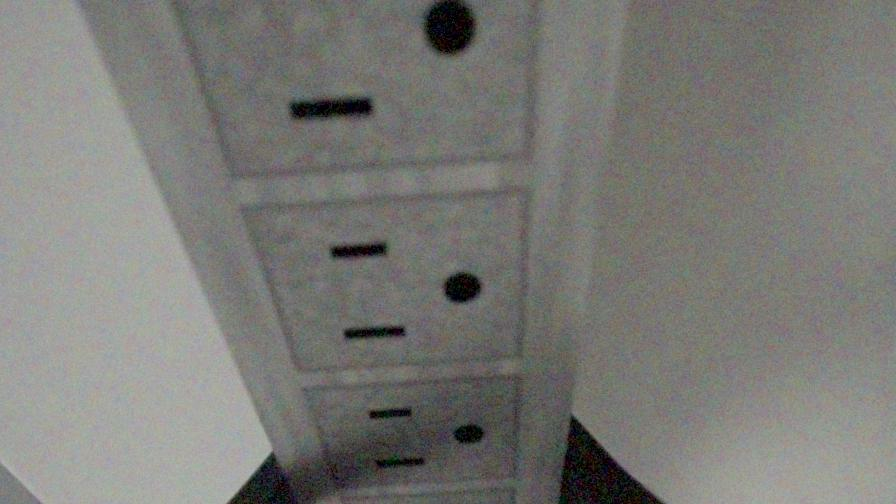

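Call:
execute_actions --actions '[[[0.01,0.002,0,0,0,-0.002,-0.3,0,0,0,0,0,0,1],[0.018,-0.004,0,0,0,-0.004,-0.3,0,0,0,0,0,0,1],[0.018,-0.01,0,0,0,-0.006,-0.3,0,0,0,0,0,0,1],[0.01,-0.02,0,0,0,-0.008,-0.3,0,0,0,0,0,0,1],[0,-0.03,0,0,0,-0.01,-0.3,0,0,0,0,0,0,1],[-0.01,-0.036,0,0,0,-0.01,-0.3,0,0,0,0,0,0,1],[-0.018,-0.04,0,0,0,-0.01,-0.3,0,0,0,0,0,0,1],[-0.018,-0.044,0,0,0,-0.008,-0.3,0,0,0,0,0,0,1],[-0.01,-0.046,0,0,0,-0.006,-0.3,0,0,0,0,0,0,1],[0,-0.046,0,0,0,-0.006,-0.3,0,0,0,0,0,0,1],[0.008,-0.04,0,0,0,-0.006,-0.3,0,0,0,0,0,0,1],[0,-0.03,0,0,0,-0.006,-0.3,0,0,0,0,0,0,1]]]'

Scene clock: 1380.23 s.
left_arm: end_effector_position=(+0.3635, +0.0277, +0.2698) grip_measured=+0.026 grip_effort_nm=-1.05 end_effector_quat_wxyz=(+0.711, +0.640, +0.184, +0.226) | right_arm: end_effector_position=(+0.3688, -0.3946, +0.0946) grip_measured=+1.000 grip_effort_nm=0.02 end_effector_quat_wxyz=(+0.567, +0.132, +0.804, -0.116)
Joint positions: left_arm=[-0.343 1.46 0.624 0.976 0.618 1.516 0.048] | right_arm=[-0.029 1.527 0.342 0.837 0.269 0.057 0.094]
Joint torques (N m): left_arm=[-0.03 -3.43 5.63 0.38 -0.05 0.54] | right_arm=[-0.02 -5.04 5.52 1.97 0.08 0]
Heat: left arm: 48 °C; right arm: 44 °C.
Hand target: left_arm +0.3672, +0.0235, +0.2351; +0.678, +0.676, +0.206, +0.204 | right_arm +0.3733, -0.3951, +0.1062; +0.581, +0.133, +0.795, -0.116
Off the commanded pose: left_arm 0.035 m, 7 deg | right_arm 0.012 m, 2 deg.

Call:
execute_actions --actions '[[[0.01,0.03,0.006,0,0,-0.004,-0.3,0,0,0,0,0,0,1],[0.018,0.05,0.012,0,0,-0.01,-0.3,0,0,0,0,0,0,1],[0.018,0.06,0.018,0,0,-0.016,-0.3,0,0,0,0,0,0,1],[0.01,0.06,0.022,0,0,-0.02,-0.3,0,0,0,0,0,0,1],[0,0.05,0.024,0,0,-0.022,-0.3,0,0,0,0,0,0,1],[-0.01,0.04,0.024,0,0,-0.022,-0.3,0,0,0,0,0,0,1],[-0.018,0.03,0.024,0,0,-0.022,-0.3,0,0,0,0,0,0,1],[-0.018,0.015,0.022,0,0,-0.02,-0.3,0,0,0,0,0,0,1],[-0.01,0.0,0.02,0,0,-0.018,-0.3,0,0,0,0,0,0,1],[0,-0.015,0.018,0,0,-0.016,-0.3,0,0,0,0,0,0,1],[0.01,-0.025,0.016,0,0,-0.014,-0.3,0,0,0,0,0,0,1],[0.014,-0.03,0.014,0,0,-0.014,-0.3,0,0,0,0,0,0,1],[0.01,-0.03,0.012,0,0,-0.014,-0.3,0,0,0,0,0,0,1],[-0.01,-0.025,0.012,0,0,-0.014,-0.3,0,0,0,0,0,0,1],[0,-0.02,0.012,0,0,-0.014,-0.3,0,0,0,0,0,0,1]]]'

Scene clock: 1391.23 s.
left_arm: end_effector_position=(+0.3636, +0.0272, +0.2695) grip_measured=+0.026 grip_effort_nm=-1.05 end_effector_quat_wxyz=(+0.719, +0.634, +0.177, +0.221) | right_arm: end_effector_position=(+0.3688, -0.3946, +0.0946) grip_measured=+1.000 grip_effort_nm=0.02 end_effector_quat_wxyz=(+0.567, +0.132, +0.804, -0.116)
Joint positions: left_arm=[-0.337 1.486 0.621 1.03 0.638 1.497 0.048] | right_arm=[-0.029 1.527 0.342 0.837 0.269 0.057 0.094]
Joint torques (N m): left_arm=[-1.52 -2.06 4.83 0.33 -0.48 0.34] | right_arm=[-0.09 -5.05 5.31 1.93 0.11 0.01]
Heat: left arm: 48 °C; right arm: 44 °C.
Hand target: left_arm +0.3712, +0.0175, +0.2232; +0.682, +0.671, +0.221, +0.189 | right_arm +0.3733, -0.3951, +0.1062; +0.581, +0.133, +0.795, -0.116
Off the commanded pose: left_arm 0.048 m, 9 deg | right_arm 0.012 m, 2 deg.

Call:
execute_actions --actions '[[[0.005,0.03,-0.002,-0.01,0,0,-0.3,0,0,0,0,0,0,1],[0.01,0.06,-0.004,-0.02,0,0,-0.3,0,0,0,0,0,0,1],[0.01,0.09,-0.006,-0.03,0,0.002,-0.3,0,0,0,0,0,0,1],[0.005,0.12,-0.006,-0.036,0,0.004,-0.3,0,0,0,0,0,0,1],[0,0.145,-0.006,-0.04,0,0.006,-0.3,0,0,0,0,0,0,1],[-0.005,0.165,-0.006,-0.042,0,0.008,-0.3,0,0,0,0,0,0,1],[-0.008,0.18,-0.004,-0.044,0,0.01,-0.3,0,0,0,0,0,0,1],[-0.004,0.185,-0.002,-0.044,0,0.012,-0.3,0,0,0,0,0,0,1],[0,0.18,0,-0.044,0,0.014,-0.3,0,0,0,0,0,0,1],[0.004,0.17,0.004,-0.044,0,0.014,-0.3,0,0,0,0,0,0,1],[0,0.17,0.008,-0.044,0,0.014,-0.3,0,0,0,0,0,0,1]]]'

Scene clock: 1400.57 s.
left_arm: end_effector_position=(+0.3652, +0.0262, +0.2759) grip_measured=+0.026 grip_effort_nm=-1.05 end_effector_quat_wxyz=(+0.698, +0.659, +0.196, +0.202) | right_arm: end_effector_position=(+0.3688, -0.3946, +0.0946) grip_measured=+1.000 grip_effort_nm=0.02 end_effector_quat_wxyz=(+0.567, +0.132, +0.804, -0.116)
Joint positions: left_arm=[-0.336 1.417 0.689 0.797 0.646 1.522 0.048] | right_arm=[-0.029 1.527 0.342 0.837 0.269 0.057 0.094]
Joint torques (N m): left_arm=[-1.54 -5.31 15.35 1.43 -0.59 -0.68] | right_arm=[-0.01 -5.09 5.27 1.99 0.09 -0.01]
Heat: left arm: 48 °C; right arm: 44 °C.
Hand target: left_arm +0.3777, +0.0163, +0.3251; +0.723, +0.627, +0.192, +0.219 | right_arm +0.3733, -0.3951, +0.1062; +0.581, +0.133, +0.795, -0.116
Off the commanded pose: left_arm 0.052 m, 5 deg | right_arm 0.012 m, 2 deg.

Call:
move --target '[-0.004,-0.06,-0.016,0.014,0,-0.004,-0.3,0,0,0,0,0,0,1]' --cameras '[]' --speed 0.12

Call:
execute_actions --actions '[[[0.003,0.0,-0.002,0.002,0,-0.002,-0.3,0,0,0,0,0,0,1],[0.006,-0.006,-0.003,0.004,0,-0.004,-0.3,0,0,0,0,0,0,1],[0.004,-0.014,-0.003,0.006,0,-0.005,-0.3,0,0,0,0,0,0,1],[-0.002,-0.025,-0.003,0.006,0,-0.006,-0.3,0,0,0,0,0,0,1],[-0.006,-0.036,-0.003,0.006,0,-0.005,-0.3,0,0,0,0,0,0,1],[-0.006,-0.045,-0.003,0.006,0,-0.004,-0.3,0,0,0,0,0,0,1],[-0.002,-0.052,-0.003,0.006,0,-0.002,-0.3,0,0,0,0,0,0,1],[0.002,-0.056,-0.003,0.006,0,0.001,-0.3,0,0,0,0,0,0,1],[0.006,-0.056,-0.003,0.006,0,0.004,-0.3,0,0,0,0,0,0,1],[0.006,-0.052,-0.003,0.006,0,0.004,-0.3,0,0,0,0,0,0,1],[0.002,-0.048,-0.003,0.006,0,0.003,-0.3,0,0,0,0,0,0,1],[-0.002,-0.044,-0.003,0.006,0,0.002,-0.3,0,0,0,0,0,0,1],[-0.003,-0.04,-0.003,0.006,0,0,-0.3,0,0,0,0,0,0,1]]]'

Scene clock: 1412.20 s.
left_arm: end_effector_position=(+0.3654, +0.0261, +0.2751) grip_measured=+0.026 grip_effort_nm=-1.05 end_effector_quat_wxyz=(+0.697, +0.660, +0.195, +0.202) | right_arm: end_effector_position=(+0.3688, -0.3946, +0.0946) grip_measured=+1.000 grip_effort_nm=0.02 end_effector_quat_wxyz=(+0.567, +0.132, +0.804, -0.116)
Joint positions: left_arm=[-0.336 1.418 0.689 0.796 0.646 1.525 0.048] | right_arm=[-0.029 1.527 0.342 0.837 0.269 0.057 0.094]
Joint torques (N m): left_arm=[-1.54 -2.71 9.35 1.97 -0.58 -0.43] | right_arm=[-0.09 -5.09 5.42 1.94 0.09 0.01]
Heat: left arm: 53 °C; right arm: 44 °C.
Hand target: left_arm +0.3731, +0.0186, +0.2881; +0.710, +0.641, +0.201, +0.210 | right_arm +0.3733, -0.3951, +0.1062; +0.581, +0.133, +0.795, -0.116
Off the commanded pose: left_arm 0.017 m, 3 deg | right_arm 0.012 m, 2 deg.
move: off_target (left_arm, right_arm)
No camera images: "cameras" was empty.

Scene clock: 1413.00 s.
left_arm: end_effector_position=(+0.3664, +0.0276, +0.2714) grip_measured=+0.026 grip_effort_nm=-1.05 end_effector_quat_wxyz=(+0.709, +0.646, +0.182, +0.214) | right_arm: end_effector_position=(+0.3688, -0.3946, +0.0946) grip_measured=+1.000 grip_effort_nm=0.02 end_effector_quat_wxyz=(+0.567, +0.132, +0.804, -0.116)
Joint positions: left_arm=[-0.33 1.463 0.653 0.933 0.651 1.514 0.048] | right_arm=[-0.029 1.527 0.342 0.837 0.269 0.057 0.094]
Joint torques (N m): left_arm=[-2.51 -3.14 7.56 1.24 -0.74 -0.11] | right_arm=[-0.03 -4.94 5.38 1.93 0.08 0.01]
Heat: left arm: 52 °C; right arm: 44 °C.
Hand target: left_arm +0.3716, +0.0170, +0.2641; +0.704, +0.648, +0.203, +0.208 | right_arm +0.3733, -0.3951, +0.1062; +0.581, +0.133, +0.795, -0.116
Off the commanded pose: left_arm 0.014 m, 3 deg | right_arm 0.012 m, 2 deg.

Call:
execute_actions --actions '[[[-0.006,0.01,-0.004,0,0,-0.006,-0.3,0,0,0,0,0,0,1],[-0.012,0.02,-0.008,0,0,-0.012,-0.3,0,0,0,0,0,0,1],[-0.02,0.02,-0.01,0,0,-0.018,-0.3,0,0,0,0,0,0,1],[-0.026,0.01,-0.01,0,0,-0.022,-0.3,0,0,0,0,0,0,1],[-0.03,0.0,-0.01,0,0,-0.024,-0.3,0,0,0,0,0,0,1],[-0.03,-0.015,-0.01,0,0,-0.024,-0.3,0,0,0,0,0,0,1],[-0.026,-0.03,-0.01,0,0,-0.022,-0.3,0,0,0,0,0,0,1],[-0.02,-0.04,-0.01,0,0,-0.018,-0.3,0,0,0,0,0,0,1],[-0.014,-0.046,-0.01,0,0,-0.014,-0.3,0,0,0,0,0,0,1],[-0.01,-0.05,-0.01,0,0,-0.012,-0.3,0,0,0,0,0,0,1],[-0.012,-0.05,-0.01,0,0,-0.012,-0.3,0,0,0,0,0,0,1],[-0.014,-0.04,-0.01,0,0,-0.012,-0.3,0,0,0,0,0,0,1]]]' --cameras '["cam_left_wrist"]'

Scene clock: 1422.43 s.
left_arm: end_effector_position=(+0.3656, +0.0263, +0.2705) grip_measured=+0.036 grip_effort_nm=-1.05 end_effector_quat_wxyz=(+0.721, +0.624, +0.197, +0.229) | right_arm: end_effector_position=(+0.3688, -0.3946, +0.0946) grip_measured=+1.000 grip_effort_nm=0.02 end_effector_quat_wxyz=(+0.567, +0.132, +0.804, -0.116)
Joint positions: left_arm=[-0.362 1.483 0.61 1.044 0.57 1.478 0.049] | right_arm=[-0.029 1.527 0.342 0.837 0.269 0.057 0.094]
Joint velocities: left_arm=[within noise] | right_arm=[-0.037 0.007 -0.002 0.022 -0.168 -0.051 0]
Joint torques (N m): left_arm=[-1.51 -2.24 4.1 1.28 -0.01 -0.11] | right_arm=[-0.2 -5.16 5.37 1.99 0.12 0.01]
Heat: left arm: 50 °C; right arm: 44 °C.
Hand target: left_arm +0.3620, +0.0156, +0.2398; +0.708, +0.644, +0.215, +0.195 | right_arm +0.3733, -0.3951, +0.1062; +0.581, +0.133, +0.795, -0.116
Off the commanded pose: left_arm 0.033 m, 5 deg | right_arm 0.012 m, 2 deg.
Images, in order (width x height): cam_left_wrist 896x504.

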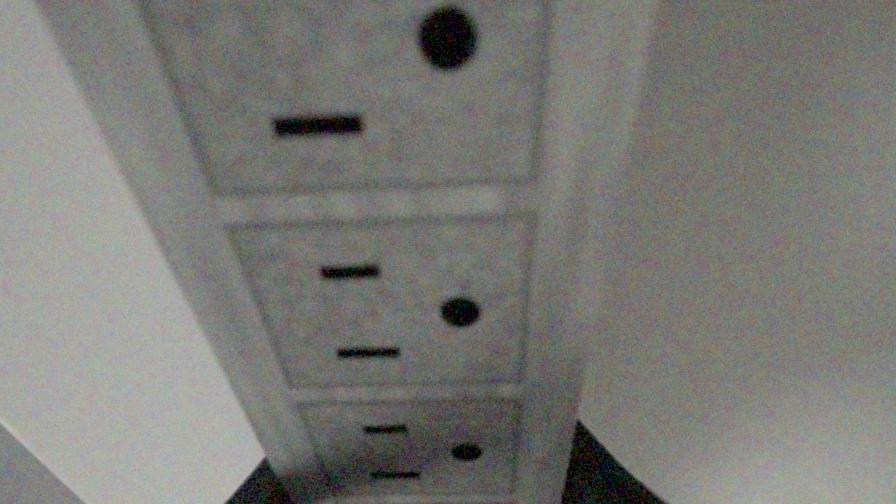

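Call:
execute_actions --actions '[[[0.006,0.02,-0.003,0,0,0.002,-0.3,0,0,0,0,0,0,1],[0.012,0.035,-0.006,0,0,0.004,-0.3,0,0,0,0,0,0,1],[0.012,0.04,-0.006,0.005,0,0.006,-0.3,0,0,0,0,0,0,1],[0.006,0.03,-0.006,0.01,0,0.006,-0.3,0,0,0,0,0,0,1],[0.0,0.015,-0.006,0.014,0,0.002,-0.3,0,0,0,0,0,0,1],[-0.006,0.0,-0.006,0.018,0,-0.004,-0.3,0,0,0,0,0,0,1],[-0.01,-0.02,-0.006,0.02,0,-0.01,-0.3,0,0,0,0,0,0,1],[-0.01,-0.03,-0.006,0.02,0,-0.012,-0.3,0,0,0,0,0,0,1],[-0.004,-0.035,-0.006,0.02,0,-0.01,-0.3,0,0,0,0,0,0,1],[0.004,-0.035,-0.006,0.02,0,-0.006,-0.3,0,0,0,0,0,0,1],[0.008,-0.03,-0.006,0.02,0,-0.003,-0.3,0,0,0,0,0,0,1],[0.002,-0.02,-0.006,0.02,0,-0.004,-0.3,0,0,0,0,0,0,1]]]'

Scene clock: 1429.57 s.
left_arm: end_effector_position=(+0.3653, +0.0261, +0.2690) grip_measured=+0.036 grip_effort_nm=-1.05 end_effector_quat_wxyz=(+0.717, +0.627, +0.199, +0.230) | right_arm: end_effector_position=(+0.3688, -0.3946, +0.0946) grip_measured=+1.000 grip_effort_nm=0.02 end_effector_quat_wxyz=(+0.567, +0.132, +0.804, -0.116)
Joint positions: left_arm=[-0.365 1.477 0.609 1.029 0.564 1.487 0.049] | right_arm=[-0.029 1.527 0.342 0.837 0.269 0.057 0.094]
Joint torques (N m): left_arm=[-0.54 -3.4 3.95 0.51 0.26 0.05] | right_arm=[-0.08 -5.12 5.34 1.96 0.08 0]
Heat: left arm: 49 °C; right arm: 44 °C.
Hand target: left_arm +0.3610, +0.0181, +0.2275; +0.688, +0.665, +0.225, +0.184 | right_arm +0.3733, -0.3951, +0.1062; +0.581, +0.133, +0.795, -0.116
Off the commanded pose: left_arm 0.042 m, 8 deg | right_arm 0.012 m, 2 deg.

Call:
execute_actions --actions '[[[0.0,0.02,0,0,0,0.006,-0.3,0,0,0,0,0,0,1],[0.0,0.04,0,0,0,0.014,-0.3,0,0,0,0,0,0,1],[0.0,0.06,0,0,0,0.022,-0.3,0,0,0,0,0,0,1],[0.003,0.065,0,0,0,0.03,-0.3,0,0,0,0,0,0,1],[0.003,0.06,0,0,0,0.03,-0.3,0,0,0,0,0,0,1],[0.0,0.05,0,0,0,0.02,-0.3,0,0,0,0,0,0,1],[-0.003,0.04,0,0,0,0.0,-0.3,0,0,0,0,0,0,1],[-0.006,0.03,0,0,0,-0.02,-0.3,0,0,0,0,0,0,1],[-0.006,0.02,0,0,0,-0.035,-0.3,0,0,0,0,0,0,1],[-0.003,0.015,0,0,0,-0.035,-0.3,0,0,0,0,0,0,1],[0.0,0.015,0,0,0,-0.03,-0.3,0,0,0,0,0,0,1],[0.003,0.02,0,0,0,-0.015,-0.3,0,0,0,0,0,0,1],[0.003,0.025,0,0,0,0.0,-0.3,0,0,0,0,0,0,1],[0.0,0.03,0,0,0,0.01,-0.3,0,0,0,0,0,0,1],[0.0,0.03,0,0,0,0.01,-0.3,0,0,0,0,0,0,1]]]'

Scene clock: 1439.33 s.
left_arm: end_effector_position=(+0.3634, +0.0240, +0.2581) grip_measured=+0.031 grip_effort_nm=-1.05 end_effector_quat_wxyz=(+0.697, +0.651, +0.207, +0.218) | right_arm: end_effector_position=(+0.3688, -0.3946, +0.0946) grip_measured=+1.000 grip_effort_nm=0.02 end_effector_quat_wxyz=(+0.567, +0.132, +0.804, -0.116)
Joint positions: left_arm=[-0.368 1.449 0.618 0.912 0.573 1.523 0.048] | right_arm=[-0.029 1.527 0.342 0.837 0.269 0.057 0.094]
Joint torques (N m): left_arm=[-0.08 -4.36 7.15 0.82 0.21 0.02] | right_arm=[-0.05 -5.24 5.45 2 0.1 -0.03]
Heat: left arm: 48 °C; right arm: 44 °C.
Hand target: left_arm +0.3618, +0.0189, +0.2455; +0.685, +0.668, +0.215, +0.194 | right_arm +0.3733, -0.3951, +0.1062; +0.581, +0.133, +0.795, -0.116
Off the commanded pose: left_arm 0.014 m, 4 deg | right_arm 0.012 m, 2 deg.

Call:
move --target '[0.007,0.026,-0.005,-0.012,0,0.008,-0.3,0,0,0,0,0,0,1]' --cameras '[]' --speed 0.05

Call:
move --target '[0,0,0,0,0,0,0.4,0,0,0,0,0,0,1]' --cameras '["cam_left_wrist"]' --opening_speed 0.3

Scene clock: 1450.67 s.
left_arm: end_effector_position=(+0.3635, +0.0243, +0.2581) grip_measured=+0.031 grip_effort_nm=-1.05 end_effector_quat_wxyz=(+0.697, +0.651, +0.206, +0.218) | right_arm: end_effector_position=(+0.3688, -0.3946, +0.0946) grip_measured=+1.000 grip_effort_nm=0.02 end_effector_quat_wxyz=(+0.567, +0.132, +0.804, -0.116)
Joint positions: left_arm=[-0.366 1.449 0.618 0.912 0.575 1.523 0.048] | right_arm=[-0.029 1.527 0.342 0.837 0.269 0.057 0.094]
Joint torques (N m): left_arm=[0.58 -5.12 8.44 1.02 0.38 -0.01] | right_arm=[-0.06 -5.05 5.45 1.95 0.1 0.02]
Heat: left arm: 49 °C; right arm: 44 °C.
Hand target: left_arm +0.3640, +0.0243, +0.2609; +0.695, +0.658, +0.202, +0.207 | right_arm +0.3733, -0.3951, +0.1062; +0.581, +0.133, +0.795, -0.116
Off the commanded pose: left_arm 0.003 m, 2 deg | right_arm 0.012 m, 2 deg.
move: off_target (right_arm)
No camera images: "cameras" was empty.

Scene clock: 1453.50 s.
left_arm: end_effector_position=(+0.3623, +0.0246, +0.2580) grip_measured=+0.398 grip_effort_nm=0.06 end_effector_quat_wxyz=(+0.698, +0.652, +0.202, +0.214) | right_arm: end_effector_position=(+0.3688, -0.3946, +0.0946) grip_measured=+1.000 grip_effort_nm=0.02 end_effector_quat_wxyz=(+0.567, +0.132, +0.804, -0.116)
Joint positions: left_arm=[-0.36 1.449 0.618 0.912 0.593 1.523 0.066] | right_arm=[-0.029 1.527 0.342 0.837 0.269 0.057 0.094]
Joint torques (N m): left_arm=[0.61 -5.19 8.55 1.01 0.17 -0.01] | right_arm=[-0.02 -5.08 5.45 1.99 0.07 0.01]
Heat: left arm: 49 °C; right arm: 44 °C.
Hand target: left_arm +0.3640, +0.0243, +0.2609; +0.695, +0.658, +0.203, +0.207 | right_arm +0.3733, -0.3951, +0.1062; +0.581, +0.133, +0.795, -0.116
Off the commanded pose: left_arm 0.003 m, 1 deg | right_arm 0.012 m, 2 deg.
move: off_target (right_arm)
Images, in order (width x height): cam_left_wrist 896x504.

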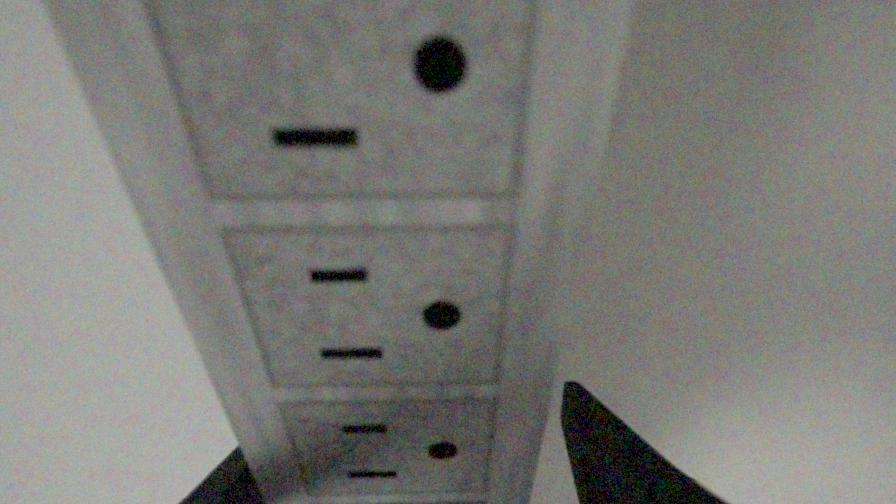

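Call:
move --target '[0,0,0,0,0,0,1,0,0,0,0,0,0,1]' --cameras '["cam_left_wrist"]' --opening_speed 0.5

Scene clock: 1465.40 s.
left_arm: end_effector_position=(+0.3623, +0.0246, +0.2580) grip_measured=+0.998 grip_effort_nm=0.06 end_effector_quat_wxyz=(+0.698, +0.652, +0.202, +0.214) | right_arm: end_effector_position=(+0.3688, -0.3946, +0.0946) grip_measured=+1.000 grip_effort_nm=0.02 end_effector_quat_wxyz=(+0.567, +0.132, +0.804, -0.116)
Joint positions: left_arm=[-0.36 1.449 0.618 0.912 0.593 1.523 0.094] | right_arm=[-0.029 1.527 0.342 0.837 0.269 0.057 0.094]
Joint torques (N m): left_arm=[0.65 -5.2 8.55 1.01 0.17 0] | right_arm=[-0.03 -4.97 5.37 1.99 0.11 0.02]
Heat: left arm: 49 °C; right arm: 44 °C.
Hand target: left_arm +0.3640, +0.0243, +0.2609; +0.695, +0.658, +0.203, +0.207 | right_arm +0.3733, -0.3951, +0.1062; +0.581, +0.133, +0.795, -0.116
Off the commanded pose: left_arm 0.003 m, 1 deg | right_arm 0.012 m, 2 deg.
move: off_target (right_arm)
Images, in order (width x height): cam_left_wrist 896x504.

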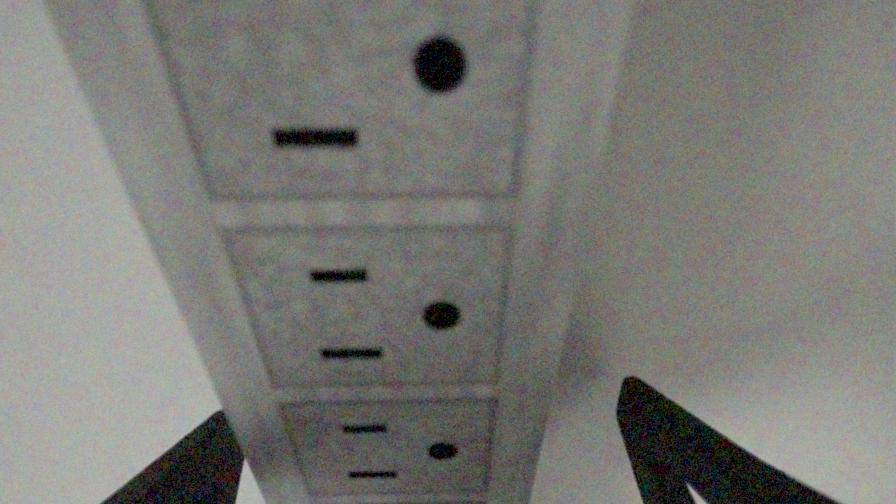

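Call:
move --pt "0 0.012 0 0 0 0 1 0 0 0 0 0 0 1" --pt "0 0.012 -0.06 0 0 0 1 0 0 0 0 0 0 1" --pt "0 0.012 -0.25 0 0 0 1 0 0 0 0 0 0 1" --cameras '["cam_left_wrist"]' --speed '[0.04,0.08,0.2]' --blend '[0,0.02,0]'

Scene clock: 1473.07 s.
left_arm: end_effector_position=(+0.2854, +0.1497, +0.2657) grip_measured=+0.998 grip_effort_nm=0.06 end_effector_quat_wxyz=(+0.696, +0.654, +0.189, +0.228) | right_arm: end_effector_position=(+0.3688, -0.3946, +0.0946) grip_measured=+1.000 grip_effort_nm=0.02 end_effector_quat_wxyz=(+0.567, +0.132, +0.804, -0.116)
Joint positions: left_arm=[0.169 0.977 0.342 0.805 1.119 1.453 0.094] | right_arm=[-0.029 1.527 0.342 0.837 0.269 0.057 0.094]
Joint torques (N m): left_arm=[0.59 -2.95 6.11 0.68 0.1 -0.2] | right_arm=[-0.08 -5.04 5.39 1.98 0.1 0.02]
Heat: left arm: 49 °C; right arm: 44 °C.
Hand target: left_arm +0.2807, +0.1492, +0.2602; +0.695, +0.658, +0.202, +0.207 | right_arm +0.3733, -0.3951, +0.1062; +0.581, +0.133, +0.795, -0.116
Off the commanded pose: left_arm 0.007 m, 3 deg | right_arm 0.012 m, 2 deg.
move: off_target (left_arm, right_arm); blend cut to 0.0179 m at target 2
Images, in order (width x height): cam_left_wrist 896x504.

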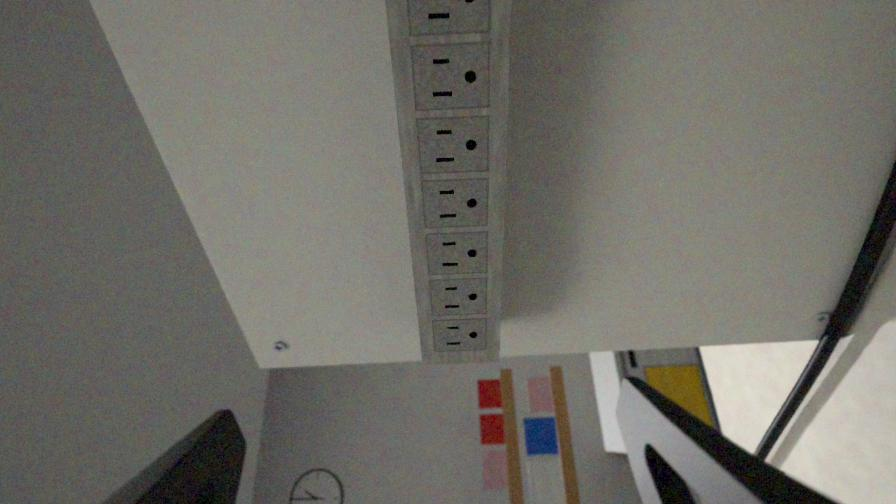

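Call:
move --target '[-0.044,0.118,-0.024,-0.0757,-0.0739,-0.487,1,0,0,0,0,0,0,1]' --cameras '["cam_left_wrist","cam_head_left","cam_high"]' --speed 0.3

Scene clock: 1481.53 s.
left_arm: end_effector_position=(+0.2526, +0.1516, +0.3280) grip_measured=+0.999 grip_effort_nm=0.06 end_effector_quat_wxyz=(+0.722, +0.276, +0.512, -0.376) | right_arm: end_effector_position=(+0.3688, -0.3946, +0.0946) grip_measured=+1.000 grip_effort_nm=0.02 end_effector_quat_wxyz=(+0.567, +0.132, +0.804, -0.116)
Joint positions: left_arm=[0.16 0.923 0.262 1.324 1.016 -0.573 0.094] | right_arm=[-0.029 1.527 0.342 0.837 0.269 0.057 0.094]
Joint torques (N m): left_arm=[-0.61 -0.73 5.46 1.15 -0.6 -0.13] | right_arm=[-0.13 -5 5.45 1.97 0.08 -0.02]
Heat: left arm: 49 °C; right arm: 44 °C.
Hand target: left_arm +0.2493, +0.1500, +0.3304; +0.727, +0.274, +0.502, -0.380 | right_arm +0.3733, -0.3951, +0.1062; +0.581, +0.133, +0.795, -0.116
Off the commanded pose: left_arm 0.004 m, 1 deg | right_arm 0.012 m, 2 deg.
move: off_target (right_arm)
Images, in order (width x height): cam_head_left 896x504, cam_high 896x504, cam_left_wrist 896x504.

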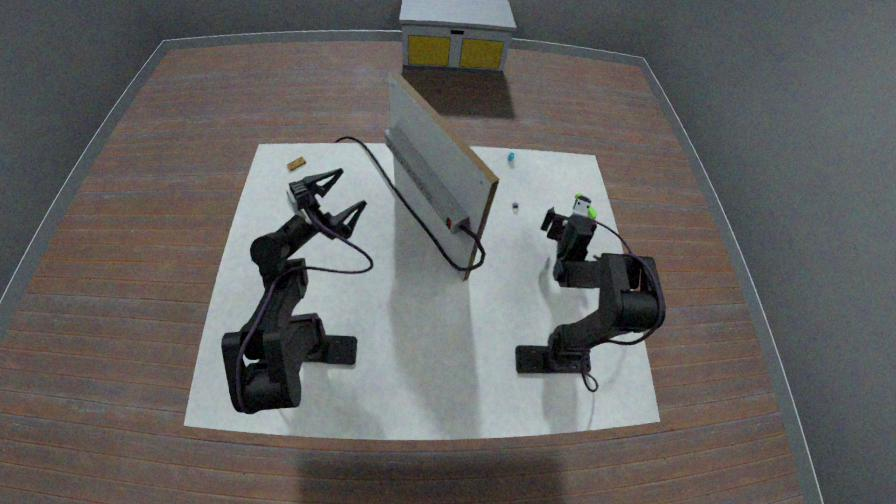

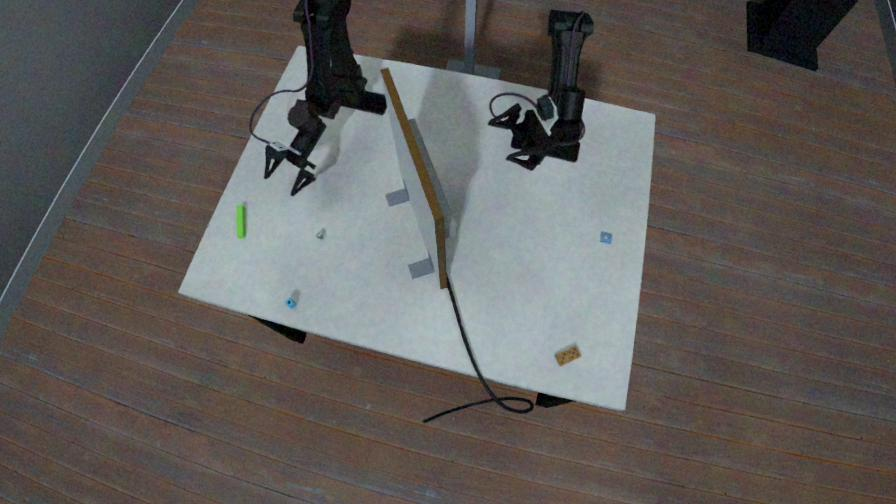

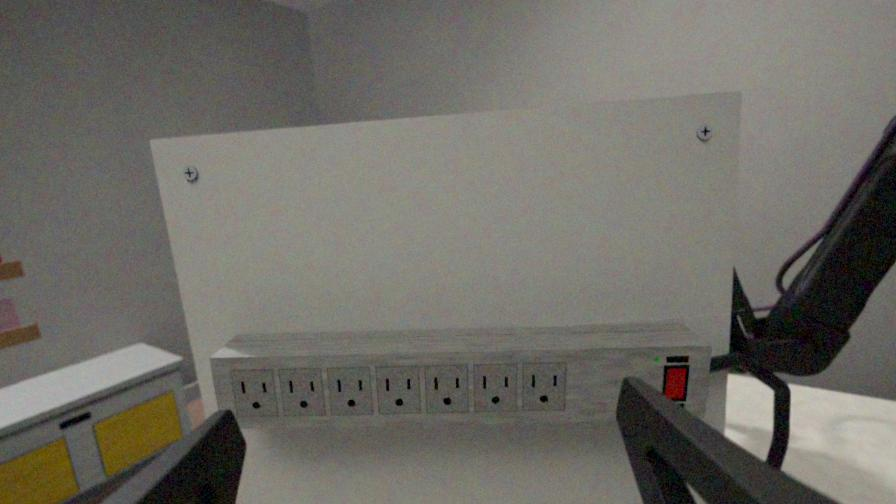

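Call:
move --target '[0.076,0.139,0.217,0.0156,0.111,0,-1,0,0,0,0,0,0,1]' --cameras '["cam_left_wrist"]' --speed 0.2

Scene clock: 1508.23 s.
left_arm: end_effector_position=(+0.3923, +0.0840, +0.3287) grip_measured=-0.985 grip_effort_nm=-0.80 end_effector_quat_wxyz=(+0.626, +0.352, +0.607, -0.340) | right_arm: end_effector_position=(+0.3688, -0.3946, +0.0946) grip_measured=+1.000 grip_effort_nm=0.02 end_effector_quat_wxyz=(+0.567, +0.132, +0.804, -0.116)
Joint positions: left_arm=[-0.101 1.386 0.931 0.48 0.904 0.009 0.001] | right_arm=[-0.029 1.527 0.342 0.837 0.269 0.057 0.094]
Joint torques (N m): left_arm=[-0.62 -4.26 10.36 0.85 -0.07 0.08] | right_arm=[-0.08 -5.01 5.41 1.96 0.1 -0.01]
Heat: left arm: 48 °C; right arm: 44 °C.
Hand target: left_arm +0.3958, +0.0828, +0.3341; +0.622, +0.353, +0.611, -0.338 | right_arm +0.3733, -0.3951, +0.1062; +0.581, +0.133, +0.795, -0.116
Off the commanded pose: left_arm 0.006 m, 1 deg | right_arm 0.012 m, 2 deg.
move: off_target (right_arm)
Images, in order (width x height): cam_left_wrist 896x504.

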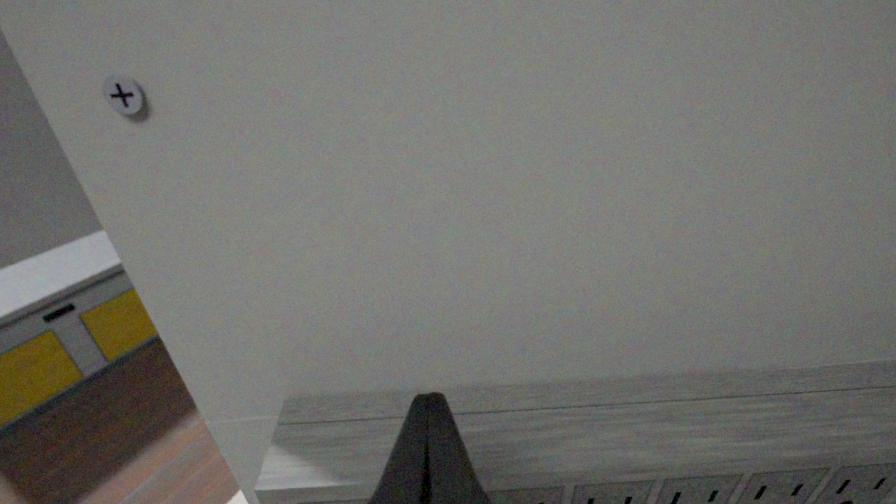

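Call:
move --pt "-0.004 0.0 0.05 0 0 0 -1 0 0 0 0 0 0 1" --pt "0.055 0.0 0.05 0 0 0 -1 0 0 0 0 0 0 1" --cameras '["cam_left_wrist"]' --speed '[0.1,0.04]'

Scene clock: 1516.93 s.
left_arm: end_effector_position=(+0.4102, +0.0570, +0.3062) grip_measured=-0.985 grip_effort_nm=-0.80 end_effector_quat_wxyz=(+0.618, +0.352, +0.614, -0.342) | right_arm: end_effector_position=(+0.3688, -0.3946, +0.0946) grip_measured=+1.000 grip_effort_nm=0.02 end_effector_quat_wxyz=(+0.567, +0.132, +0.804, -0.116)
Joint positions: left_arm=[-0.179 1.493 0.949 0.543 0.829 0.015 0.001] | right_arm=[-0.029 1.527 0.342 0.837 0.269 0.057 0.094]
Joint torques (N m): left_arm=[-0.27 -4.63 6.16 1.74 -0.03 0.09] | right_arm=[-0.14 -5.03 5.45 1.98 0.09 0]
Heat: left arm: 49 °C; right arm: 44 °C.
Hand target: left_arm +0.4122, +0.0575, +0.3012; +0.622, +0.353, +0.611, -0.338 | right_arm +0.3733, -0.3951, +0.1062; +0.581, +0.133, +0.795, -0.116
Off the commanded pose: left_arm 0.005 m, 1 deg | right_arm 0.012 m, 2 deg.
move: off_target (right_arm)
Images, in order (width x height): cam_left_wrist 896x504.

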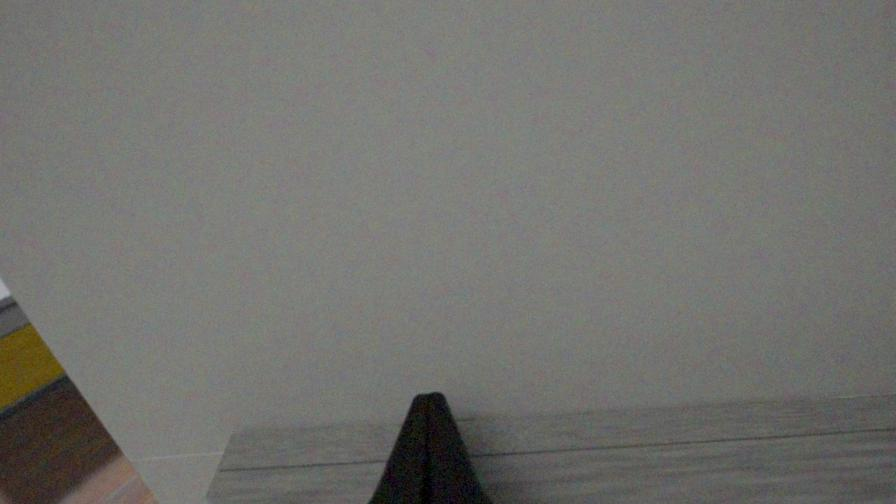

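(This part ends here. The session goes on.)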